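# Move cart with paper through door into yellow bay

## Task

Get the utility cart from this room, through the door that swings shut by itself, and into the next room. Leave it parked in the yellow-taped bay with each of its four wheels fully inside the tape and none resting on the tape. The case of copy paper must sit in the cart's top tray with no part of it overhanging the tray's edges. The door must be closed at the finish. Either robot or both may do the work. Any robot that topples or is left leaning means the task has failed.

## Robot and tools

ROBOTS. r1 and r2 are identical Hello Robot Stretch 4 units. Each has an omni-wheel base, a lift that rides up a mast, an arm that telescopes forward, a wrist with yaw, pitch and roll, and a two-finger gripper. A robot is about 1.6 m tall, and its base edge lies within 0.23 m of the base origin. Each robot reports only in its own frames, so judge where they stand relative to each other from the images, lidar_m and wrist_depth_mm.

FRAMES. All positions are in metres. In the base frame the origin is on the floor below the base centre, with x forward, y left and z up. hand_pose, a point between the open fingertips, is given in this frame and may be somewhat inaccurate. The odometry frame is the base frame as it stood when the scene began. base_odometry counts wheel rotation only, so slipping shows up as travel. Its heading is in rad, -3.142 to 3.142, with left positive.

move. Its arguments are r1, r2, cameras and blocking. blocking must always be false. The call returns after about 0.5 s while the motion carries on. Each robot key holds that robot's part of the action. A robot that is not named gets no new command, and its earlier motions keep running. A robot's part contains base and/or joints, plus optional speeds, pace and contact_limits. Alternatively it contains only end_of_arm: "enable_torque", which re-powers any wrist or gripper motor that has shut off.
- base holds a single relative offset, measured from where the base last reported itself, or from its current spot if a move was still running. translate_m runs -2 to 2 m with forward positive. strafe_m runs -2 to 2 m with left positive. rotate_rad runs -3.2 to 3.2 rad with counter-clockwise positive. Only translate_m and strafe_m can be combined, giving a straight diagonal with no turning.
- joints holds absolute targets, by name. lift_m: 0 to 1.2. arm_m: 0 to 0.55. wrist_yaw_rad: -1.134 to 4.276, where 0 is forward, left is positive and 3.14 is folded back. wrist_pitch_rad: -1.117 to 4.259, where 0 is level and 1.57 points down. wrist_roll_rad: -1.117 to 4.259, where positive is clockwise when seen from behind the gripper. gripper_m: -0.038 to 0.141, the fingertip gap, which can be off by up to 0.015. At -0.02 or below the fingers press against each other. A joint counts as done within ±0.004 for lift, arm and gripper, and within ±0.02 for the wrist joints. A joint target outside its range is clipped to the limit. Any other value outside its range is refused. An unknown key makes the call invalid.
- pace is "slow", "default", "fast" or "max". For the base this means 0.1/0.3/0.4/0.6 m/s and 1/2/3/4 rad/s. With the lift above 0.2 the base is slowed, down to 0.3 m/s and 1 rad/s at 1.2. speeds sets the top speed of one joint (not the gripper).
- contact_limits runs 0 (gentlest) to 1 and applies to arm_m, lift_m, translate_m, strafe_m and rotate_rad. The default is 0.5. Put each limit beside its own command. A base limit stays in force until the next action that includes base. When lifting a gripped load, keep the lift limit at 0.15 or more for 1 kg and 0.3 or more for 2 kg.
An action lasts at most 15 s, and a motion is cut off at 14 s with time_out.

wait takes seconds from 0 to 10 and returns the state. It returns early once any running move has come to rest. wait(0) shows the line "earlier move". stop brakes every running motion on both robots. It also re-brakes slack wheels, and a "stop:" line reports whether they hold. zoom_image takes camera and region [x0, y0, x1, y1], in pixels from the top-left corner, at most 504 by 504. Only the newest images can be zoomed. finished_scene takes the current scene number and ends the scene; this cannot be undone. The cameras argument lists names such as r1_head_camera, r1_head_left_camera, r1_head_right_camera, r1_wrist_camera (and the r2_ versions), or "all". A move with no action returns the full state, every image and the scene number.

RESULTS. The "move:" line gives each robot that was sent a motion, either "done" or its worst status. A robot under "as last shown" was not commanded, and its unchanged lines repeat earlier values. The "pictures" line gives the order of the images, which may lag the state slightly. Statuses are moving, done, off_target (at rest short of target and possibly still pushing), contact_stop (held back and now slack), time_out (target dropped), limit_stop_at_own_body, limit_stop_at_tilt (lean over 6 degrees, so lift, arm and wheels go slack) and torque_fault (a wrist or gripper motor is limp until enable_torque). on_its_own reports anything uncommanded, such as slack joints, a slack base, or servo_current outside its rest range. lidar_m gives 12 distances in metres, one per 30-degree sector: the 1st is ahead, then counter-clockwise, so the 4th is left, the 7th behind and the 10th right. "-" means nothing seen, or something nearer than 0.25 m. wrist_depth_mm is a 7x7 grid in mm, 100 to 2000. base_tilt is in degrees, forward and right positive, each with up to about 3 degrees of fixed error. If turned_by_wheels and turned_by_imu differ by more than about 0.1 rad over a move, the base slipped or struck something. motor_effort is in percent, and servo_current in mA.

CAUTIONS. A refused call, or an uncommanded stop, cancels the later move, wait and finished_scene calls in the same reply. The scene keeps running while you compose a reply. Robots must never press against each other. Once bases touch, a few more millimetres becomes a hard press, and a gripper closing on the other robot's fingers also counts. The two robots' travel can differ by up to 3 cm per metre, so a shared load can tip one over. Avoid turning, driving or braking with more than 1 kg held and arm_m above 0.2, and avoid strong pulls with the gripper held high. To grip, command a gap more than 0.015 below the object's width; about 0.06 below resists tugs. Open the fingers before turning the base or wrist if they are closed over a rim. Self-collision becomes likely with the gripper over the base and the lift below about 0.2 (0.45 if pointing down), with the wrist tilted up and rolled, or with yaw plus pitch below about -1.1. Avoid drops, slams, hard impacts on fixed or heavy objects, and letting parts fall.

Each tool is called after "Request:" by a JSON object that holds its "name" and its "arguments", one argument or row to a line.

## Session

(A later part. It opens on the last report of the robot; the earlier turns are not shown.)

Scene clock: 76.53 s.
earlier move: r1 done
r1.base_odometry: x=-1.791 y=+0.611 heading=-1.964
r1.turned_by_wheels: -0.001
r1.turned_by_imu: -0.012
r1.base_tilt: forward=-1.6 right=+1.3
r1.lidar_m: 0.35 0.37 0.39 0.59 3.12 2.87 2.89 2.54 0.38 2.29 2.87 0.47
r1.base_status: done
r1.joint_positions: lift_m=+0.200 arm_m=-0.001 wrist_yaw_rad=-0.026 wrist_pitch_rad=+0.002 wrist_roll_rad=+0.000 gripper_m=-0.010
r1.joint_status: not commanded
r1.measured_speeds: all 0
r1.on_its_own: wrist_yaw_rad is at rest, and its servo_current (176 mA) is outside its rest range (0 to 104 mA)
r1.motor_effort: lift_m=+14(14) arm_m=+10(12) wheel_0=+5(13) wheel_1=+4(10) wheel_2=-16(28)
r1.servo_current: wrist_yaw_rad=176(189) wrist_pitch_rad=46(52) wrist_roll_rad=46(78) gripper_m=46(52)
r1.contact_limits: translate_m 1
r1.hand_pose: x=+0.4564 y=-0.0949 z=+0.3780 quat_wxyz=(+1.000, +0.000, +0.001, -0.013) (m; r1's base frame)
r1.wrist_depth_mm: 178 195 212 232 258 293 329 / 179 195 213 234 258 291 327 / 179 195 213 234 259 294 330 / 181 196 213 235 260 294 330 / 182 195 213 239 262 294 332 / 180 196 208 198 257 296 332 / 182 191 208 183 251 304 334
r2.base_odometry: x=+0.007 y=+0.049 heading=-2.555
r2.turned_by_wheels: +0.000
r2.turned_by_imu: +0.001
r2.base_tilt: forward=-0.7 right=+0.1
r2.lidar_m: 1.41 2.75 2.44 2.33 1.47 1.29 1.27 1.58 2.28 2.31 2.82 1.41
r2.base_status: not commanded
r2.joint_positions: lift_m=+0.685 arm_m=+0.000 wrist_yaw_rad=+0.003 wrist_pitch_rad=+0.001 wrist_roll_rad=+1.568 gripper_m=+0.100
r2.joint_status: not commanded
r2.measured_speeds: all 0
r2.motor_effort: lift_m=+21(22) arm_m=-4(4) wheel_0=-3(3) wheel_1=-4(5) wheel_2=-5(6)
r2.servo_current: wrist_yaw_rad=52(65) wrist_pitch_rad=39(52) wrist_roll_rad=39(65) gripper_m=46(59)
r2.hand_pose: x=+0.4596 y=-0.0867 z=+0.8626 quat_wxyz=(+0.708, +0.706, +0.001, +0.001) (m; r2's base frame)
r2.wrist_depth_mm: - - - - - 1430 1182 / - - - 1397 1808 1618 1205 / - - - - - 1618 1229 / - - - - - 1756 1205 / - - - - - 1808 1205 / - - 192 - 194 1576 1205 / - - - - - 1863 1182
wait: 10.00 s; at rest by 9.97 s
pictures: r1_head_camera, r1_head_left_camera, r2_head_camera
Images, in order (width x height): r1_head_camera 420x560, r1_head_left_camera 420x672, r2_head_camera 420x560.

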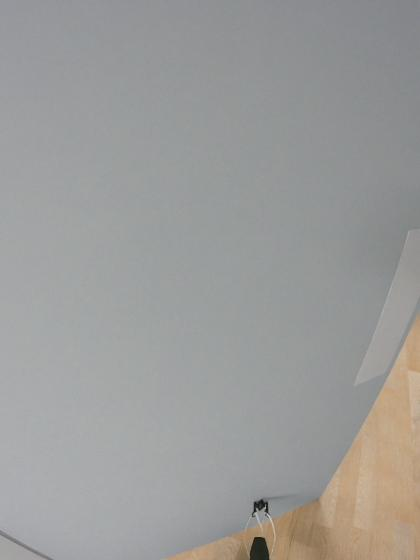

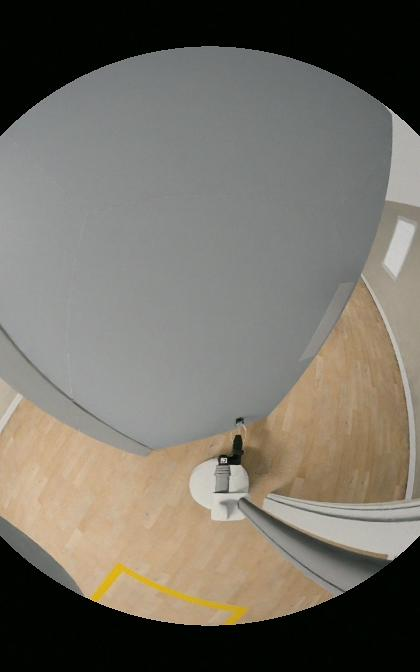

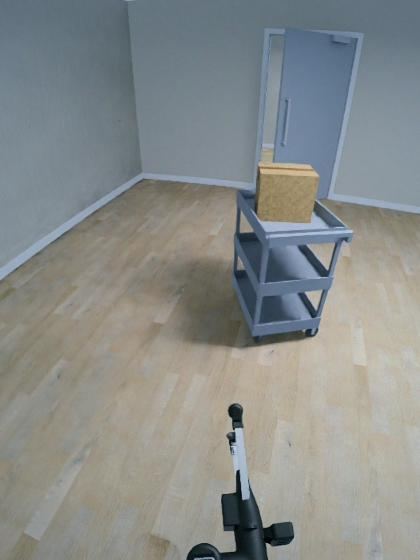

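Request:
{"name": "move", "arguments": {
  "blocking": false,
  "r1": {"base":{"rotate_rad":0.45},"pace":"slow","contact_limits":{"rotate_rad":1.0}},
  "r2": {"base":{"translate_m":0.35,"strafe_m":-0.40}}
}}

Request:
{"name": "wait", "arguments": {
  "seconds": 2
}}

Request:
{"name": "wait", "arguments": {
  "seconds": 1
}}

Request:
{"name": "move", "arguments": {
  "blocking": false,
  "r1": {"base":{"translate_m":0.25},"pace":"slow","contact_limits":{"translate_m":1.0}}
}}

Request:
{"name": "wait", "arguments": {
  "seconds": 5,
  "cameras": ["r1_head_left_camera","r2_head_camera"]
}}

Scene clock: 82.80 s.
move: r1 moving; r2 moving
r1.base_odometry: x=-1.792 y=+0.612 heading=-1.841
r1.turned_by_wheels: +0.123
r1.turned_by_imu: +0.121
r1.base_tilt: forward=-1.6 right=+1.3
r1.lidar_m: 0.37 0.36 0.46 2.54 3.01 2.87 2.99 2.55 0.36 2.36 3.21 0.42
r1.base_status: rotate_rad moving
r1.joint_positions: lift_m=+0.200 arm_m=-0.001 wrist_yaw_rad=-0.031 wrist_pitch_rad=+0.002 wrist_roll_rad=+0.000 gripper_m=-0.010
r1.joint_status: not commanded
r1.measured_speeds: translate_m=-0.002 strafe_m=+0.001 rotate_rad=+0.486 lift_m=+0.000 arm_m=+0.000 wrist_yaw_rad=-0.085 wrist_pitch_rad=+0.000 wrist_roll_rad=+0.000
r1.motor_effort: lift_m=+14(14) arm_m=+10(10) wheel_0=-21(21) wheel_1=-7(7) wheel_2=-28(28)
r1.servo_current: wrist_yaw_rad=221(221) wrist_pitch_rad=39(52) wrist_roll_rad=46(65) gripper_m=46(46)
r1.contact_limits: rotate_rad 1
r1.hand_pose: x=+0.4560 y=-0.0962 z=+0.3780 quat_wxyz=(+1.000, +0.000, +0.001, -0.015) (m; r1's base frame)
r1.wrist_depth_mm: 173 185 200 216 235 262 289 / 175 185 201 218 236 259 286 / 173 187 200 218 237 262 286 / 175 187 203 218 238 263 287 / 175 187 202 219 238 262 286 / 174 187 200 183 181 268 289 / 174 185 142 180 178 253 293
r2.base_odometry: x=-0.024 y=+0.058 heading=-2.555
r2.turned_by_wheels: -0.001
r2.turned_by_imu: +0.000
r2.base_tilt: forward=-0.7 right=+0.1
r2.lidar_m: 1.42 2.73 2.43 2.37 1.48 1.32 1.33 1.62 2.27 2.30 2.75 1.42
r2.base_status: translate_m moving; strafe_m moving
r2.joint_positions: lift_m=+0.685 arm_m=+0.000 wrist_yaw_rad=+0.003 wrist_pitch_rad=+0.001 wrist_roll_rad=+1.568 gripper_m=+0.100
r2.joint_status: not commanded
r2.measured_speeds: translate_m=+0.082 strafe_m=-0.093 rotate_rad=+0.000 lift_m=+0.000 arm_m=+0.000 wrist_yaw_rad=+0.000 wrist_pitch_rad=+0.000 wrist_roll_rad=+0.000
r2.motor_effort: lift_m=+21(21) arm_m=-4(4) wheel_0=+7(10) wheel_1=-7(8) wheel_2=-10(12)
r2.servo_current: wrist_yaw_rad=46(52) wrist_pitch_rad=46(52) wrist_roll_rad=52(52) gripper_m=52(59)
r2.hand_pose: x=+0.4596 y=-0.0867 z=+0.8626 quat_wxyz=(+0.708, +0.706, +0.001, +0.001) (m; r2's base frame)
r2.wrist_depth_mm: - - - - - 1499 1160 / - - - 1397 1576 1661 1182 / - - - - - 1661 1182 / - - - - - 1756 1182 / - - - - - 1756 1182 / - - 193 - 194 1499 1205 / - - - - - 1863 1205
pictures: none

Scene clock: 83.93 s.
earlier move: r1 done; r2 moving
r1.base_odometry: x=-1.791 y=+0.612 heading=-1.517
r1.turned_by_wheels: +0.325
r1.turned_by_imu: +0.253
r1.base_tilt: forward=-1.6 right=+1.3
r1.lidar_m: 0.40 0.42 0.55 2.82 2.91 2.90 2.66 0.36 0.38 2.58 0.68 0.46
r1.base_status: done
r1.joint_positions: lift_m=+0.200 arm_m=+0.000 wrist_yaw_rad=-0.041 wrist_pitch_rad=+0.002 wrist_roll_rad=+0.000 gripper_m=-0.010
r1.joint_status: not commanded
r1.measured_speeds: all 0
r1.motor_effort: lift_m=+14(14) arm_m=+8(10) wheel_0=-7(25) wheel_1=-2(11) wheel_2=-19(37)
r1.servo_current: wrist_yaw_rad=332(364) wrist_pitch_rad=39(52) wrist_roll_rad=33(65) gripper_m=46(52)
r1.contact_limits: rotate_rad 1
r1.hand_pose: x=+0.4550 y=-0.0993 z=+0.3780 quat_wxyz=(+1.000, +0.000, +0.001, -0.021) (m; r1's base frame)
r1.wrist_depth_mm: 201 209 217 229 238 250 260 / 201 209 217 228 238 251 262 / 201 209 219 229 239 252 263 / 202 211 220 230 240 252 262 / 202 211 219 229 241 252 262 / 202 210 218 202 183 253 265 / 203 209 176 156 240 143 263
r2.base_odometry: x=-0.296 y=+0.132 heading=-2.555
r2.turned_by_wheels: +0.000
r2.turned_by_imu: +0.001
r2.base_tilt: forward=-0.7 right=+0.1
r2.lidar_m: 1.16 2.89 2.58 2.63 1.78 1.54 1.58 1.91 2.12 2.14 2.59 1.24
r2.base_status: translate_m moving; strafe_m moving
r2.joint_positions: lift_m=+0.685 arm_m=+0.000 wrist_yaw_rad=+0.003 wrist_pitch_rad=+0.001 wrist_roll_rad=+1.568 gripper_m=+0.100
r2.joint_status: not commanded
r2.measured_speeds: translate_m=+0.198 strafe_m=-0.226 rotate_rad=+0.000 lift_m=+0.000 arm_m=+0.000 wrist_yaw_rad=+0.000 wrist_pitch_rad=+0.000 wrist_roll_rad=+0.000
r2.motor_effort: lift_m=+21(21) arm_m=-4(4) wheel_0=+8(16) wheel_1=-7(8) wheel_2=-9(13)
r2.servo_current: wrist_yaw_rad=39(65) wrist_pitch_rad=39(52) wrist_roll_rad=52(59) gripper_m=52(59)
r2.hand_pose: x=+0.4596 y=-0.0867 z=+0.8626 quat_wxyz=(+0.708, +0.706, +0.001, +0.001) (m; r2's base frame)
r2.wrist_depth_mm: - - - - - 1661 1098 / - - - 1205 1576 1308 1078 / - - - 1229 1576 1537 1078 / - - - - - 1618 1160 / - - - - - 1708 1205 / - - 193 - 194 1499 1205 / - - - - - 1863 1182
wait: 1.13 of 2 s (r1 has come to rest)
pictures: none

Scene clock: 84.93 s.
earlier move: r2 moving
r1.base_odometry: x=-1.791 y=+0.612 heading=-1.517
r1.turned_by_wheels: +0.000
r1.turned_by_imu: +0.000
r1.base_tilt: forward=-1.6 right=+1.3
r1.lidar_m: 0.42 0.41 0.57 2.84 2.90 2.90 2.66 0.36 0.38 2.61 0.67 0.45
r1.base_status: done
r1.joint_positions: lift_m=+0.200 arm_m=+0.000 wrist_yaw_rad=-0.041 wrist_pitch_rad=+0.002 wrist_roll_rad=+0.000 gripper_m=-0.010
r1.joint_status: not commanded
r1.measured_speeds: all 0
r1.motor_effort: lift_m=+14(14) arm_m=+8(10) wheel_0=-7(25) wheel_1=-2(11) wheel_2=-19(37)
r1.servo_current: wrist_yaw_rad=351(364) wrist_pitch_rad=46(52) wrist_roll_rad=46(72) gripper_m=46(52)
r1.contact_limits: rotate_rad 1
r1.hand_pose: x=+0.4550 y=-0.0993 z=+0.3780 quat_wxyz=(+1.000, +0.000, +0.001, -0.021) (m; r1's base frame)
r1.wrist_depth_mm: 200 208 217 228 238 250 258 / 201 209 217 228 238 250 259 / 200 209 218 228 238 251 262 / 200 209 219 227 239 251 260 / 202 209 220 229 240 252 263 / 202 210 216 201 184 252 265 / 203 209 168 154 240 144 264
r2.base_odometry: x=-0.494 y=+0.186 heading=-2.555
r2.turned_by_wheels: +0.000
r2.turned_by_imu: +0.000
r2.base_tilt: forward=-0.7 right=+0.0
r2.lidar_m: 1.01 3.02 2.68 2.70 1.97 1.75 1.76 2.16 2.01 2.03 2.50 1.12
r2.base_status: translate_m moving; strafe_m moving
r2.joint_positions: lift_m=+0.685 arm_m=+0.000 wrist_yaw_rad=+0.003 wrist_pitch_rad=+0.001 wrist_roll_rad=+1.568 gripper_m=+0.100
r2.joint_status: not commanded
r2.measured_speeds: translate_m=+0.055 strafe_m=-0.062 rotate_rad=+0.002 lift_m=+0.000 arm_m=+0.000 wrist_yaw_rad=+0.000 wrist_pitch_rad=+0.000 wrist_roll_rad=+0.000
r2.motor_effort: lift_m=+21(21) arm_m=-4(4) wheel_0=+4(16) wheel_1=-4(8) wheel_2=-4(13)
r2.servo_current: wrist_yaw_rad=52(65) wrist_pitch_rad=46(52) wrist_roll_rad=52(59) gripper_m=52(59)
r2.hand_pose: x=+0.4596 y=-0.0867 z=+0.8626 quat_wxyz=(+0.708, +0.706, +0.001, +0.001) (m; r2's base frame)
r2.wrist_depth_mm: - - - - - 1708 1182 / - - - - - 1576 1138 / - - - 1060 - 878 - / - - - 1078 - 866 - / - - - 1098 - 1464 1182 / - - 193 - 194 1499 1182 / - - - - - 1863 1205
wait: 1.00 s; no rest
pictures: none

Scene clock: 85.43 s.
earlier move: r2 moving
move: r1 moving
r1.base_odometry: x=-1.791 y=+0.599 heading=-1.518
r1.turned_by_wheels: -0.001
r1.turned_by_imu: -0.002
r1.base_tilt: forward=-1.6 right=+1.3
r1.lidar_m: 0.40 0.41 0.54 2.80 2.92 2.90 2.68 0.38 0.38 2.60 0.70 0.45
r1.base_status: translate_m moving
r1.joint_positions: lift_m=+0.200 arm_m=+0.000 wrist_yaw_rad=-0.041 wrist_pitch_rad=+0.002 wrist_roll_rad=+0.000 gripper_m=-0.010
r1.joint_status: not commanded
r1.measured_speeds: translate_m=+0.048 strafe_m=+0.000 rotate_rad=-0.001 lift_m=+0.000 arm_m=+0.000 wrist_yaw_rad=+0.000 wrist_pitch_rad=+0.000 wrist_roll_rad=+0.000
r1.motor_effort: lift_m=+14(14) arm_m=+8(8) wheel_0=+1(4) wheel_1=+3(6) wheel_2=-24(26)
r1.servo_current: wrist_yaw_rad=364(371) wrist_pitch_rad=39(46) wrist_roll_rad=59(65) gripper_m=46(46)
r1.contact_limits: translate_m 1
r1.hand_pose: x=+0.4550 y=-0.0993 z=+0.3780 quat_wxyz=(+1.000, +0.000, +0.001, -0.021) (m; r1's base frame)
r1.wrist_depth_mm: 199 208 216 228 241 254 266 / 198 208 216 229 239 253 266 / 198 208 219 229 240 254 267 / 199 208 218 229 241 253 266 / 200 208 218 229 242 254 265 / 200 209 215 202 186 255 268 / 200 207 168 166 243 142 268
r2.base_odometry: x=-0.506 y=+0.189 heading=-2.555
r2.turned_by_wheels: +0.000
r2.turned_by_imu: +0.000
r2.base_tilt: forward=-0.7 right=+0.0
r2.lidar_m: 1.01 3.03 2.69 2.69 1.99 1.76 1.75 2.16 2.02 2.03 2.48 1.11
r2.base_status: translate_m moving; strafe_m moving
r2.joint_positions: lift_m=+0.685 arm_m=+0.000 wrist_yaw_rad=+0.003 wrist_pitch_rad=+0.001 wrist_roll_rad=+1.568 gripper_m=+0.100
r2.joint_status: not commanded
r2.measured_speeds: all 0
r2.motor_effort: lift_m=+21(21) arm_m=-4(4) wheel_0=+3(4) wheel_1=-3(5) wheel_2=-4(6)
r2.servo_current: wrist_yaw_rad=39(65) wrist_pitch_rad=39(46) wrist_roll_rad=46(65) gripper_m=52(59)
r2.hand_pose: x=+0.4596 y=-0.0867 z=+0.8626 quat_wxyz=(+0.708, +0.706, +0.001, +0.001) (m; r2's base frame)
r2.wrist_depth_mm: - - - - - 1708 1182 / - - - - - 1537 1118 / - - - 1060 - 866 - / - - - 1078 - 866 - / - - - 1118 - 842 1078 / - - 193 - 193 1537 1205 / - - - - - 1863 1182
pictures: none

Scene clock: 85.53 s.
earlier move: r1 moving; r2 done
r1.base_odometry: x=-1.790 y=+0.594 heading=-1.518
r1.turned_by_wheels: +0.000
r1.turned_by_imu: +0.000
r1.base_tilt: forward=-1.6 right=+1.3
r1.lidar_m: 0.40 0.40 0.52 2.80 2.90 2.89 2.68 0.36 0.41 2.59 0.69 0.45
r1.base_status: translate_m moving
r1.joint_positions: lift_m=+0.200 arm_m=+0.000 wrist_yaw_rad=-0.041 wrist_pitch_rad=+0.002 wrist_roll_rad=+0.000 gripper_m=-0.010
r1.joint_status: not commanded
r1.measured_speeds: translate_m=+0.058 strafe_m=+0.000 rotate_rad=-0.001 lift_m=+0.000 arm_m=+0.000 wrist_yaw_rad=+0.000 wrist_pitch_rad=+0.000 wrist_roll_rad=+0.000
r1.motor_effort: lift_m=+14(14) arm_m=+8(8) wheel_0=+2(4) wheel_1=+4(6) wheel_2=-25(26)
r1.servo_current: wrist_yaw_rad=351(371) wrist_pitch_rad=46(46) wrist_roll_rad=46(65) gripper_m=39(46)
r1.contact_limits: translate_m 1
r1.hand_pose: x=+0.4550 y=-0.0993 z=+0.3780 quat_wxyz=(+1.000, +0.000, +0.001, -0.021) (m; r1's base frame)
r1.wrist_depth_mm: 197 206 216 228 239 254 268 / 198 206 217 229 240 254 268 / 198 206 216 228 241 254 268 / 199 207 217 229 241 254 267 / 199 207 219 229 242 256 268 / 198 208 215 200 185 256 272 / 200 205 178 157 242 142 273
r2.base_odometry: x=-0.506 y=+0.189 heading=-2.555
r2.turned_by_wheels: +0.000
r2.turned_by_imu: +0.000
r2.base_tilt: forward=-0.7 right=+0.0
r2.lidar_m: 1.01 3.02 2.70 2.69 1.97 1.77 1.77 2.16 2.03 2.02 2.48 1.09
r2.base_status: done
r2.joint_positions: lift_m=+0.685 arm_m=+0.000 wrist_yaw_rad=+0.003 wrist_pitch_rad=+0.001 wrist_roll_rad=+1.568 gripper_m=+0.100
r2.joint_status: not commanded
r2.measured_speeds: all 0
r2.motor_effort: lift_m=+21(21) arm_m=-4(4) wheel_0=+3(4) wheel_1=-4(5) wheel_2=-4(6)
r2.servo_current: wrist_yaw_rad=52(65) wrist_pitch_rad=46(46) wrist_roll_rad=46(65) gripper_m=52(59)
r2.hand_pose: x=+0.4596 y=-0.0867 z=+0.8626 quat_wxyz=(+0.708, +0.706, +0.001, +0.001) (m; r2's base frame)
r2.wrist_depth_mm: - - - - - 1661 1182 / - - - - - 1576 1118 / - - - 1060 - 866 - / - - - 1098 - 866 - / - - - 1098 - 854 1078 / - - 193 - 194 1537 1205 / - - - - - 1863 1229
wait: 0.10 of 5 s (r2 has come to rest)
pictures: r1_head_left_camera, r2_head_camera
Images, in order (width x height): r1_head_left_camera 420x672, r2_head_camera 420x560.

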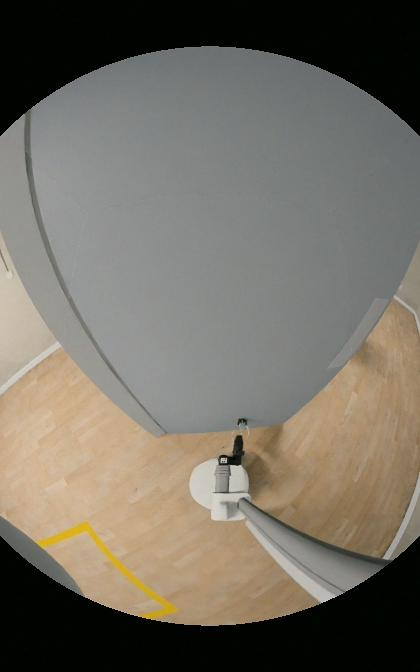

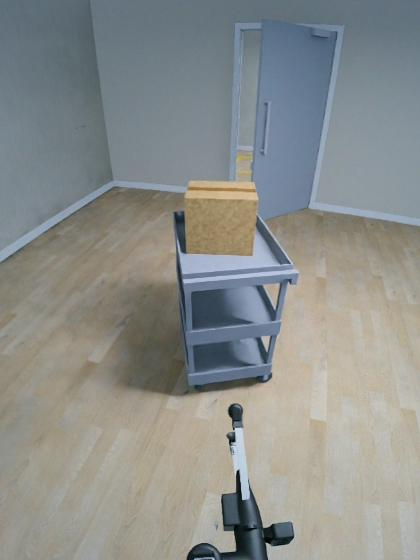

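Request:
{"name": "move", "arguments": {
  "blocking": false,
  "r2": {"base":{"translate_m":0.45,"strafe_m":-0.045}}
}}

Request:
{"name": "wait", "arguments": {
  "seconds": 2.5
}}

Request:
{"name": "wait", "arguments": {
  "seconds": 2
}}

Request:
{"name": "move", "arguments": {
  "blocking": false,
  "r1": {"base":{"rotate_rad":0.4},"pace":"slow","contact_limits":{"rotate_rad":1.0}}
}}

Request:
{"name": "wait", "arguments": {
  "seconds": 3,
  "cameras": ["r1_head_left_camera","r2_head_camera","r2_wrist_camera"]
}}

Scene clock: 95.67 s.
earlier move: r1 done
move: r2 moving
r1.base_odometry: x=-1.778 y=+0.363 heading=-1.518
r1.turned_by_wheels: +0.001
r1.turned_by_imu: -0.002
r1.base_tilt: forward=-1.6 right=+1.3
r1.lidar_m: 0.34 0.32 0.34 0.50 3.07 3.08 3.03 0.56 2.43 2.80 2.17 0.46
r1.base_status: done
r1.joint_positions: lift_m=+0.200 arm_m=+0.000 wrist_yaw_rad=-0.024 wrist_pitch_rad=+0.002 wrist_roll_rad=+0.000 gripper_m=-0.010
r1.joint_status: not commanded
r1.measured_speeds: all 0
r1.motor_effort: lift_m=+14(14) arm_m=+8(8) wheel_0=+0(1) wheel_1=+3(4) wheel_2=-13(13)
r1.servo_current: wrist_yaw_rad=156(163) wrist_pitch_rad=39(46) wrist_roll_rad=46(52) gripper_m=39(52)
r1.contact_limits: translate_m 1
r1.hand_pose: x=+0.4567 y=-0.0943 z=+0.3780 quat_wxyz=(+1.000, +0.000, +0.001, -0.012) (m; r1's base frame)
r1.wrist_depth_mm: 165 182 208 240 285 349 442 / 162 183 208 240 285 349 436 / 163 183 208 239 282 349 433 / 163 183 208 240 285 347 436 / 163 183 208 240 283 347 433 / 165 182 200 195 283 347 436 / 167 180 178 184 180 359 439
r2.base_odometry: x=-0.534 y=+0.174 heading=-2.555
r2.turned_by_wheels: +0.000
r2.turned_by_imu: +0.001
r2.base_tilt: forward=-0.7 right=+0.1
r2.lidar_m: 0.97 3.04 2.67 2.70 2.00 1.79 1.80 2.18 2.02 2.03 2.49 1.04
r2.base_status: translate_m moving; strafe_m moving
r2.joint_positions: lift_m=+0.685 arm_m=+0.000 wrist_yaw_rad=+0.003 wrist_pitch_rad=+0.001 wrist_roll_rad=+1.568 gripper_m=+0.100
r2.joint_status: not commanded
r2.measured_speeds: translate_m=+0.123 strafe_m=-0.012 rotate_rad=-0.003 lift_m=+0.000 arm_m=+0.000 wrist_yaw_rad=+0.000 wrist_pitch_rad=+0.000 wrist_roll_rad=+0.000
r2.motor_effort: lift_m=+21(21) arm_m=-4(4) wheel_0=+6(12) wheel_1=+7(7) wheel_2=-12(13)
r2.servo_current: wrist_yaw_rad=52(52) wrist_pitch_rad=39(46) wrist_roll_rad=33(59) gripper_m=52(52)
r2.hand_pose: x=+0.4596 y=-0.0867 z=+0.8626 quat_wxyz=(+0.708, +0.706, +0.001, +0.001) (m; r2's base frame)
r2.wrist_depth_mm: - - - - - 1661 1160 / - - - - - 1464 1138 / - - - 1042 - 854 - / - - - 1060 - 1336 - / - - - 1060 - 820 - / - - 193 - 194 1537 1205 / - - - - - 1863 1182
pictures: none

Scene clock: 98.17 s.
earlier move: r2 done
r1.base_odometry: x=-1.778 y=+0.363 heading=-1.518
r1.turned_by_wheels: +0.000
r1.turned_by_imu: +0.000
r1.base_tilt: forward=-1.6 right=+1.3
r1.lidar_m: 0.33 0.30 0.33 0.50 3.08 3.08 3.02 0.57 2.43 2.79 2.18 0.47
r1.base_status: done
r1.joint_positions: lift_m=+0.200 arm_m=+0.000 wrist_yaw_rad=-0.024 wrist_pitch_rad=+0.002 wrist_roll_rad=+0.000 gripper_m=-0.010
r1.joint_status: not commanded
r1.measured_speeds: all 0
r1.on_its_own: wrist_yaw_rad is at rest, and its servo_current (163 mA) is outside its rest range (0 to 104 mA)
r1.motor_effort: lift_m=+14(14) arm_m=+8(8) wheel_0=+0(1) wheel_1=+3(4) wheel_2=-13(13)
r1.servo_current: wrist_yaw_rad=163(169) wrist_pitch_rad=46(52) wrist_roll_rad=52(72) gripper_m=46(52)
r1.contact_limits: translate_m 1
r1.hand_pose: x=+0.4567 y=-0.0943 z=+0.3780 quat_wxyz=(+1.000, +0.000, +0.001, -0.012) (m; r1's base frame)
r1.wrist_depth_mm: 165 182 208 239 285 347 439 / 163 183 208 240 283 349 439 / 163 183 208 239 283 347 439 / 163 183 208 239 282 345 439 / 163 182 208 239 282 347 433 / 165 182 200 196 282 347 436 / 167 180 178 185 180 357 439
r2.base_odometry: x=-0.905 y=-0.023 heading=-2.555
r2.turned_by_wheels: +0.000
r2.turned_by_imu: +0.000
r2.base_tilt: forward=-0.7 right=+0.1
r2.lidar_m: 0.55 2.92 2.59 2.62 2.46 2.18 2.21 2.39 2.12 2.15 2.61 0.63
r2.base_status: done
r2.joint_positions: lift_m=+0.685 arm_m=+0.000 wrist_yaw_rad=+0.003 wrist_pitch_rad=+0.001 wrist_roll_rad=+1.568 gripper_m=+0.100
r2.joint_status: not commanded
r2.measured_speeds: all 0
r2.motor_effort: lift_m=+21(21) arm_m=-4(4) wheel_0=+3(12) wheel_1=+2(8) wheel_2=-4(14)
r2.servo_current: wrist_yaw_rad=39(72) wrist_pitch_rad=39(52) wrist_roll_rad=46(59) gripper_m=46(59)
r2.hand_pose: x=+0.4596 y=-0.0867 z=+0.8626 quat_wxyz=(+0.708, +0.706, +0.001, +0.001) (m; r2's base frame)
r2.wrist_depth_mm: - - - 439 - 1661 439 / - - - 430 - 1808 433 / - - - 427 1025 - 427 / - - 634 421 1025 - 421 / - - 640 415 415 - 421 / - - 195 355 193 - - / - - - - - 424 413
wait: 2.50 s; at rest by 2.47 s
pictures: none

Scene clock: 100.17 s.
r1.base_odometry: x=-1.778 y=+0.363 heading=-1.518
r1.turned_by_wheels: +0.000
r1.turned_by_imu: +0.000
r1.base_tilt: forward=-1.6 right=+1.3
r1.lidar_m: 0.34 0.30 0.32 0.50 3.07 3.09 3.04 0.57 2.42 2.76 2.16 0.46
r1.base_status: done
r1.joint_positions: lift_m=+0.200 arm_m=+0.000 wrist_yaw_rad=-0.024 wrist_pitch_rad=+0.002 wrist_roll_rad=+0.000 gripper_m=-0.010
r1.joint_status: not commanded
r1.measured_speeds: all 0
r1.on_its_own: wrist_yaw_rad is at rest, and its servo_current (143 mA) is outside its rest range (0 to 104 mA)
r1.motor_effort: lift_m=+14(14) arm_m=+8(8) wheel_0=+0(1) wheel_1=+4(4) wheel_2=-13(13)
r1.servo_current: wrist_yaw_rad=143(169) wrist_pitch_rad=46(52) wrist_roll_rad=46(72) gripper_m=39(52)
r1.contact_limits: translate_m 1
r1.hand_pose: x=+0.4567 y=-0.0943 z=+0.3780 quat_wxyz=(+1.000, +0.000, +0.001, -0.012) (m; r1's base frame)
r1.wrist_depth_mm: 165 183 208 239 286 349 439 / 162 183 208 240 283 347 439 / 163 183 208 240 282 347 436 / 163 183 208 240 283 345 436 / 163 183 207 240 283 347 433 / 166 182 200 196 283 347 436 / 167 179 178 184 180 359 436
r2.base_odometry: x=-0.905 y=-0.023 heading=-2.555
r2.turned_by_wheels: +0.000
r2.turned_by_imu: +0.000
r2.base_tilt: forward=-0.7 right=+0.1
r2.lidar_m: 0.55 2.92 2.58 2.61 2.45 2.20 2.19 2.39 2.13 2.15 2.60 0.61
r2.base_status: done
r2.joint_positions: lift_m=+0.685 arm_m=+0.000 wrist_yaw_rad=+0.003 wrist_pitch_rad=+0.001 wrist_roll_rad=+1.568 gripper_m=+0.100
r2.joint_status: not commanded
r2.measured_speeds: all 0
r2.motor_effort: lift_m=+21(21) arm_m=-4(4) wheel_0=+3(12) wheel_1=+2(8) wheel_2=-4(14)
r2.servo_current: wrist_yaw_rad=39(72) wrist_pitch_rad=46(52) wrist_roll_rad=46(59) gripper_m=46(59)
r2.hand_pose: x=+0.4596 y=-0.0867 z=+0.8626 quat_wxyz=(+0.708, +0.706, +0.001, +0.001) (m; r2's base frame)
r2.wrist_depth_mm: - - - 436 - 1661 445 / - - - 436 - 1708 436 / - - - 430 1025 - 427 / - - 640 424 1025 - 424 / - - 647 418 415 - 418 / - - 195 355 193 - - / - - - - - 424 413
wait: 2.00 s; at rest by 0.27 s
pictures: none

Scene clock: 100.67 s.
move: r1 moving
r1.base_odometry: x=-1.778 y=+0.363 heading=-1.394
r1.turned_by_wheels: +0.123
r1.turned_by_imu: +0.121
r1.base_tilt: forward=-1.7 right=+1.3
r1.lidar_m: 0.32 0.31 0.35 2.86 3.06 3.11 0.61 0.55 2.45 3.01 2.13 0.42
r1.base_status: rotate_rad moving
r1.joint_positions: lift_m=+0.200 arm_m=+0.000 wrist_yaw_rad=-0.030 wrist_pitch_rad=+0.002 wrist_roll_rad=+0.000 gripper_m=-0.010
r1.joint_status: not commanded
r1.measured_speeds: translate_m=+0.001 strafe_m=-0.001 rotate_rad=+0.477 lift_m=+0.000 arm_m=+0.000 wrist_yaw_rad=-0.073 wrist_pitch_rad=+0.000 wrist_roll_rad=+0.000
r1.motor_effort: lift_m=+14(14) arm_m=+8(8) wheel_0=-19(20) wheel_1=-9(9) wheel_2=-27(27)
r1.servo_current: wrist_yaw_rad=176(176) wrist_pitch_rad=46(46) wrist_roll_rad=39(65) gripper_m=46(46)
r1.contact_limits: rotate_rad 1
r1.hand_pose: x=+0.4562 y=-0.0960 z=+0.3780 quat_wxyz=(+1.000, +0.000, +0.001, -0.015) (m; r1's base frame)
r1.wrist_depth_mm: 153 173 191 216 251 298 359 / 153 171 191 217 251 297 359 / 156 170 195 216 250 298 359 / 153 173 191 217 250 297 359 / 153 171 191 217 250 296 359 / 153 172 189 183 181 298 357 / 155 170 143 175 245 274 359
r2: as last shown
r2.lidar_m: 0.54 2.92 2.59 2.61 2.46 2.19 2.22 2.40 2.10 2.15 2.62 0.61
r2.motor_effort: lift_m=+21(21) arm_m=-4(4) wheel_0=+4(4) wheel_1=+2(2) wheel_2=-4(4)
r2.servo_current: wrist_yaw_rad=52(52) wrist_pitch_rad=33(46) wrist_roll_rad=59(59) gripper_m=59(59)
r2.wrist_depth_mm: - - - 439 - 1708 439 / - - - 430 - 1661 433 / - - - 427 1025 - 427 / - - 640 421 1025 - 421 / - - 654 418 415 - 415 / - - 194 355 194 - - / - - - - - 427 410
pictures: none

Scene clock: 101.83 s.
earlier move: r1 done
r1.base_odometry: x=-1.778 y=+0.363 heading=-1.119
r1.turned_by_wheels: +0.275
r1.turned_by_imu: +0.222
r1.base_tilt: forward=-1.6 right=+1.3
r1.lidar_m: 0.35 0.34 0.40 3.20 3.09 3.27 0.56 0.84 2.58 3.66 2.12 0.47
r1.base_status: done
r1.joint_positions: lift_m=+0.200 arm_m=+0.000 wrist_yaw_rad=-0.033 wrist_pitch_rad=+0.002 wrist_roll_rad=+0.000 gripper_m=-0.010
r1.joint_status: not commanded
r1.measured_speeds: all 0
r1.on_its_own: wrist_yaw_rad is at rest, and its servo_current (221 mA) is outside its rest range (0 to 104 mA)
r1.motor_effort: lift_m=+14(14) arm_m=+7(8) wheel_0=-6(26) wheel_1=-3(10) wheel_2=-13(37)
r1.servo_current: wrist_yaw_rad=221(338) wrist_pitch_rad=39(46) wrist_roll_rad=59(65) gripper_m=39(52)
r1.contact_limits: rotate_rad 1
r1.hand_pose: x=+0.4559 y=-0.0970 z=+0.3780 quat_wxyz=(+1.000, +0.000, +0.001, -0.017) (m; r1's base frame)
r1.wrist_depth_mm: 177 192 210 235 260 298 342 / 177 191 211 234 263 298 332 / 177 191 212 233 262 298 342 / 178 192 211 236 260 298 343 / 178 192 211 234 260 297 342 / 176 192 206 197 185 298 342 / 176 189 178 181 253 306 342
r2.base_odometry: x=-0.905 y=-0.023 heading=-2.555
r2.turned_by_wheels: +0.000
r2.turned_by_imu: +0.000
r2.base_tilt: forward=-0.6 right=+0.1
r2.lidar_m: 0.56 2.95 2.58 2.60 2.45 2.20 2.20 2.38 2.13 2.14 2.63 0.59
r2.base_status: not commanded
r2.joint_positions: lift_m=+0.685 arm_m=+0.000 wrist_yaw_rad=+0.003 wrist_pitch_rad=+0.001 wrist_roll_rad=+1.568 gripper_m=+0.100
r2.joint_status: not commanded
r2.measured_speeds: all 0
r2.motor_effort: lift_m=+21(21) arm_m=-4(4) wheel_0=+4(4) wheel_1=+2(2) wheel_2=-4(4)
r2.servo_current: wrist_yaw_rad=59(59) wrist_pitch_rad=33(46) wrist_roll_rad=39(59) gripper_m=52(59)
r2.hand_pose: x=+0.4596 y=-0.0867 z=+0.8626 quat_wxyz=(+0.708, +0.706, +0.001, +0.001) (m; r2's base frame)
r2.wrist_depth_mm: - - - 436 - 1708 439 / - - - 433 - 1661 436 / - - - 427 1025 - 427 / - - 634 424 1025 - 421 / - - 647 413 415 - 415 / - - 195 355 194 - - / - - - - - 421 410
wait: 1.17 of 3 s (r1 has come to rest)
pictures: r1_head_left_camera, r2_head_camera, r2_wrist_camera
Images, in order (width x height): r1_head_left_camera 420x672, r2_head_camera 420x560, r2_wrist_camera 616x392.

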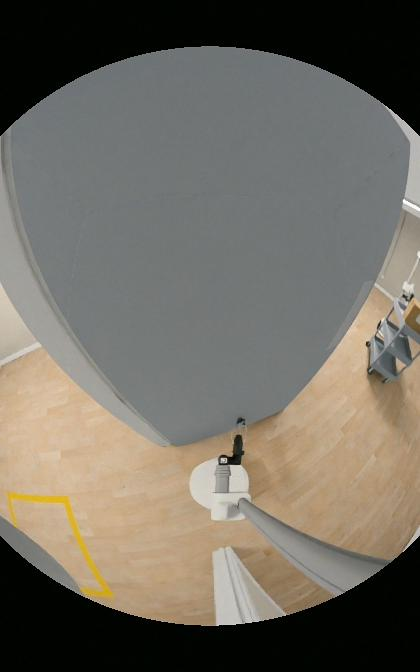

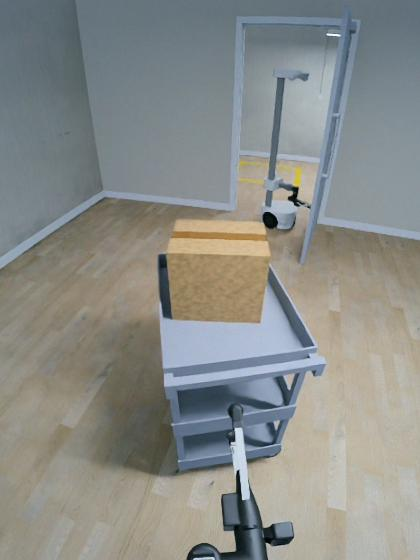

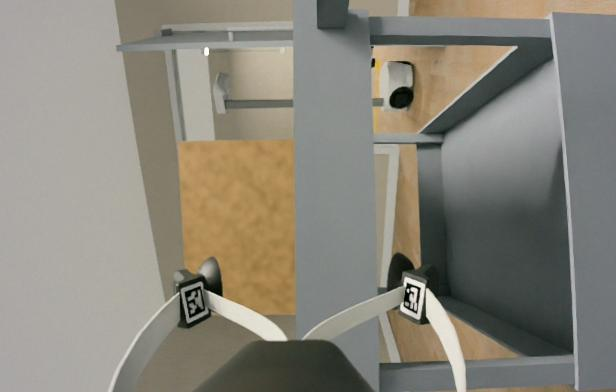

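Request:
{"name": "move", "arguments": {
  "blocking": false,
  "r1": {"base":{"translate_m":0.22,"strafe_m":-0.30},"pace":"slow","contact_limits":{"translate_m":1.0}},
  "r2": {"base":{"translate_m":0.27,"strafe_m":-0.01},"pace":"slow","contact_limits":{"translate_m":0.2}}
}}

Request:
{"name": "wait", "arguments": {
  "seconds": 4
}}

Request:
{"name": "wait", "arguments": {
  "seconds": 2,
  "cameras": ["r1_head_left_camera","r2_head_camera","r2_wrist_camera"]
}}

Scene clock: 111.77 s.
move: r1 moving; r2 moving
r1.base_odometry: x=-1.784 y=+0.352 heading=-1.120
r1.turned_by_wheels: -0.001
r1.turned_by_imu: -0.001
r1.base_tilt: forward=-1.6 right=+1.2
r1.lidar_m: 0.37 0.34 0.42 3.18 3.11 3.26 0.56 0.92 2.58 3.64 2.08 0.46
r1.base_status: translate_m moving; strafe_m moving
r1.joint_positions: lift_m=+0.200 arm_m=+0.000 wrist_yaw_rad=-0.028 wrist_pitch_rad=+0.002 wrist_roll_rad=+0.000 gripper_m=-0.010
r1.joint_status: not commanded
r1.measured_speeds: translate_m=+0.028 strafe_m=-0.039 rotate_rad=+0.002 lift_m=+0.000 arm_m=+0.000 wrist_yaw_rad=+0.032 wrist_pitch_rad=+0.000 wrist_roll_rad=+0.000
r1.motor_effort: lift_m=+14(14) arm_m=+7(8) wheel_0=+7(8) wheel_1=-3(5) wheel_2=-16(19)
r1.servo_current: wrist_yaw_rad=195(241) wrist_pitch_rad=39(52) wrist_roll_rad=46(52) gripper_m=46(46)
r1.contact_limits: translate_m 1
r1.hand_pose: x=+0.4564 y=-0.0954 z=+0.3780 quat_wxyz=(+1.000, +0.000, +0.001, -0.014) (m; r1's base frame)
r1.wrist_depth_mm: 179 193 213 236 265 304 345 / 179 195 213 236 266 301 347 / 180 194 213 237 265 303 347 / 180 195 213 236 265 303 345 / 180 194 213 237 266 301 347 / 178 195 208 199 266 303 347 / 177 189 207 184 178 312 349
r2.base_odometry: x=-0.916 y=-0.029 heading=-2.555
r2.turned_by_wheels: +0.000
r2.turned_by_imu: +0.001
r2.base_tilt: forward=-0.7 right=+0.1
r2.lidar_m: 0.56 2.91 2.58 2.58 2.45 2.21 2.21 2.40 2.14 2.15 2.61 0.63
r2.base_status: translate_m moving; strafe_m moving
r2.joint_positions: lift_m=+0.685 arm_m=+0.000 wrist_yaw_rad=+0.003 wrist_pitch_rad=+0.001 wrist_roll_rad=+1.568 gripper_m=+0.100
r2.joint_status: not commanded
r2.measured_speeds: translate_m=+0.048 strafe_m=-0.002 rotate_rad=-0.001 lift_m=+0.000 arm_m=+0.000 wrist_yaw_rad=+0.000 wrist_pitch_rad=+0.000 wrist_roll_rad=+0.000
r2.motor_effort: lift_m=+21(21) arm_m=-4(4) wheel_0=+8(8) wheel_1=+5(7) wheel_2=-10(10)
r2.servo_current: wrist_yaw_rad=33(46) wrist_pitch_rad=33(46) wrist_roll_rad=52(52) gripper_m=52(59)
r2.contact_limits: translate_m 0.2
r2.hand_pose: x=+0.4596 y=-0.0867 z=+0.8626 quat_wxyz=(+0.708, +0.706, +0.001, +0.001) (m; r2's base frame)
r2.wrist_depth_mm: - - - 427 433 439 433 / - - - 421 - 1708 421 / - - 615 415 - - 415 / - - 621 407 1025 - - / - - 640 404 410 - - / - - 195 342 192 - - / - - - - - 1756 413
pictures: none

Scene clock: 115.23 s.
earlier move: r1 moving; r2 done
r1.base_odometry: x=-1.939 y=+0.059 heading=-1.120
r1.turned_by_wheels: +0.000
r1.turned_by_imu: -0.003
r1.base_tilt: forward=-1.6 right=+1.2
r1.lidar_m: 0.35 0.31 0.35 0.53 3.44 0.80 0.79 2.49 2.63 1.93 1.71 0.47
r1.base_status: translate_m moving; strafe_m moving
r1.joint_positions: lift_m=+0.200 arm_m=+0.000 wrist_yaw_rad=-0.020 wrist_pitch_rad=+0.002 wrist_roll_rad=+0.000 gripper_m=-0.010
r1.joint_status: not commanded
r1.measured_speeds: translate_m=+0.045 strafe_m=-0.062 rotate_rad=+0.001 lift_m=+0.000 arm_m=+0.000 wrist_yaw_rad=+0.000 wrist_pitch_rad=+0.000 wrist_roll_rad=+0.000
r1.motor_effort: lift_m=+14(14) arm_m=+7(8) wheel_0=+4(8) wheel_1=-2(5) wheel_2=-8(19)
r1.servo_current: wrist_yaw_rad=124(241) wrist_pitch_rad=33(52) wrist_roll_rad=52(72) gripper_m=46(52)
r1.contact_limits: translate_m 1
r1.hand_pose: x=+0.4572 y=-0.0932 z=+0.3780 quat_wxyz=(+1.000, +0.000, +0.001, -0.010) (m; r1's base frame)
r1.wrist_depth_mm: 172 189 212 241 281 327 - / 170 190 213 242 282 336 - / 170 187 212 242 281 336 - / 173 190 212 242 282 327 - / 173 189 213 242 281 336 - / 169 189 203 198 276 334 1308 / 171 183 181 181 164 336 931
r2.base_odometry: x=-1.135 y=-0.164 heading=-2.555
r2.turned_by_wheels: +0.000
r2.turned_by_imu: +0.001
r2.base_tilt: forward=-0.7 right=+0.0
r2.lidar_m: 0.38 2.84 2.49 2.53 2.75 2.44 2.47 2.47 2.20 2.22 2.71 0.45
r2.base_status: done
r2.joint_positions: lift_m=+0.685 arm_m=+0.000 wrist_yaw_rad=-0.003 wrist_pitch_rad=+0.001 wrist_roll_rad=+1.569 gripper_m=+0.100
r2.joint_status: not commanded
r2.measured_speeds: all 0
r2.motor_effort: lift_m=+21(21) arm_m=+4(5) wheel_0=+7(11) wheel_1=+6(9) wheel_2=-8(18)
r2.servo_current: wrist_yaw_rad=59(65) wrist_pitch_rad=39(46) wrist_roll_rad=46(59) gripper_m=52(59)
r2.contact_limits: translate_m 0.2
r2.hand_pose: x=+0.4589 y=-0.0884 z=+0.8626 quat_wxyz=(+0.708, +0.706, -0.001, -0.002) (m; r2's base frame)
r2.wrist_depth_mm: - - - 204 267 1661 1229 / - - - 200 260 1708 - / - - 459 195 256 831 - / - - 462 193 251 866 - / - - 469 187 247 842 - / - - 195 183 195 - - / - - 484 - 237 1708 -
wait: 3.47 of 4 s (r2 has come to rest)
pictures: none

Scene clock: 116.27 s.
earlier move: r1 done
r1.base_odometry: x=-1.952 y=+0.034 heading=-1.120
r1.turned_by_wheels: +0.000
r1.turned_by_imu: -0.001
r1.base_tilt: forward=-1.6 right=+1.3
r1.lidar_m: 0.35 0.32 0.35 0.51 3.45 0.83 0.82 2.48 2.64 1.90 1.66 0.49
r1.base_status: done
r1.joint_positions: lift_m=+0.200 arm_m=+0.000 wrist_yaw_rad=-0.019 wrist_pitch_rad=+0.002 wrist_roll_rad=+0.000 gripper_m=-0.010
r1.joint_status: not commanded
r1.measured_speeds: all 0
r1.on_its_own: wrist_yaw_rad is at rest, and its servo_current (111 mA) is outside its rest range (0 to 104 mA)
r1.motor_effort: lift_m=+14(14) arm_m=+7(8) wheel_0=+1(8) wheel_1=-1(5) wheel_2=-10(19)
r1.servo_current: wrist_yaw_rad=111(241) wrist_pitch_rad=52(52) wrist_roll_rad=52(72) gripper_m=39(52)
r1.contact_limits: translate_m 1
r1.hand_pose: x=+0.4573 y=-0.0928 z=+0.3780 quat_wxyz=(+1.000, +0.000, +0.001, -0.009) (m; r1's base frame)
r1.wrist_depth_mm: 172 189 213 243 282 - - / 169 189 213 243 283 - - / 170 190 213 242 283 - - / 170 190 213 243 281 - - / 173 189 213 242 281 - - / 173 189 202 199 281 1205 1281 / 172 182 181 182 164 891 931
r2.base_odometry: x=-1.135 y=-0.164 heading=-2.555
r2.turned_by_wheels: +0.000
r2.turned_by_imu: +0.000
r2.base_tilt: forward=-0.7 right=+0.1
r2.lidar_m: 0.39 2.83 2.52 2.54 2.72 2.44 2.46 2.48 2.21 2.23 2.73 0.45
r2.base_status: done
r2.joint_positions: lift_m=+0.685 arm_m=+0.000 wrist_yaw_rad=-0.003 wrist_pitch_rad=+0.001 wrist_roll_rad=+1.569 gripper_m=+0.100
r2.joint_status: not commanded
r2.measured_speeds: all 0
r2.motor_effort: lift_m=+21(21) arm_m=+4(5) wheel_0=+7(11) wheel_1=+6(9) wheel_2=-9(18)
r2.servo_current: wrist_yaw_rad=46(65) wrist_pitch_rad=39(46) wrist_roll_rad=39(59) gripper_m=46(59)
r2.contact_limits: translate_m 0.2
r2.hand_pose: x=+0.4589 y=-0.0884 z=+0.8626 quat_wxyz=(+0.708, +0.706, -0.001, -0.002) (m; r2's base frame)
r2.wrist_depth_mm: - - - 204 266 1661 1205 / - - - 200 260 1708 - / - - 459 196 255 831 - / - - 466 191 251 842 - / - - 473 188 246 831 - / - - 195 184 195 - - / - - 484 - 238 1661 -
wait: 1.03 of 2 s (r1 has come to rest)
pictures: r1_head_left_camera, r2_head_camera, r2_wrist_camera
Images, in order (width x height): r1_head_left_camera 420x672, r2_head_camera 420x560, r2_wrist_camera 616x392.

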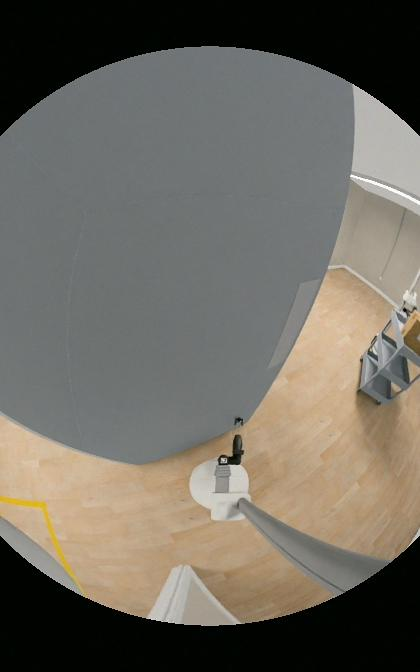

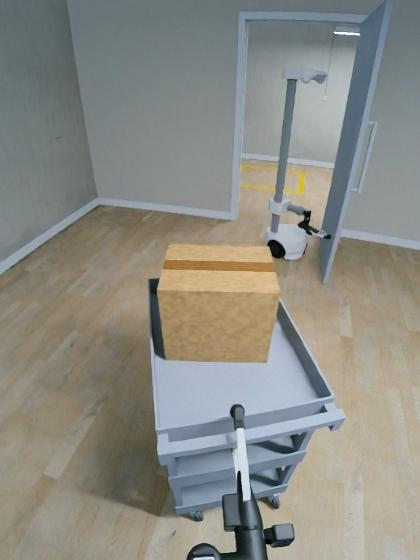

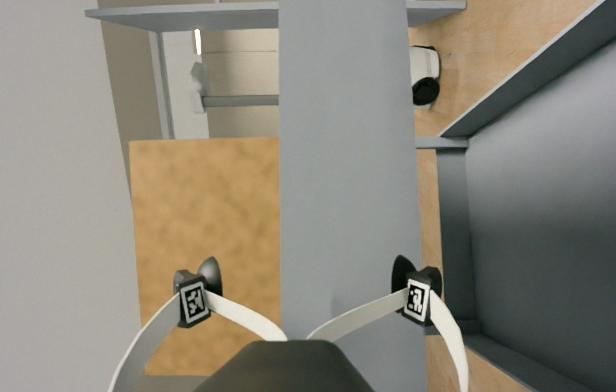

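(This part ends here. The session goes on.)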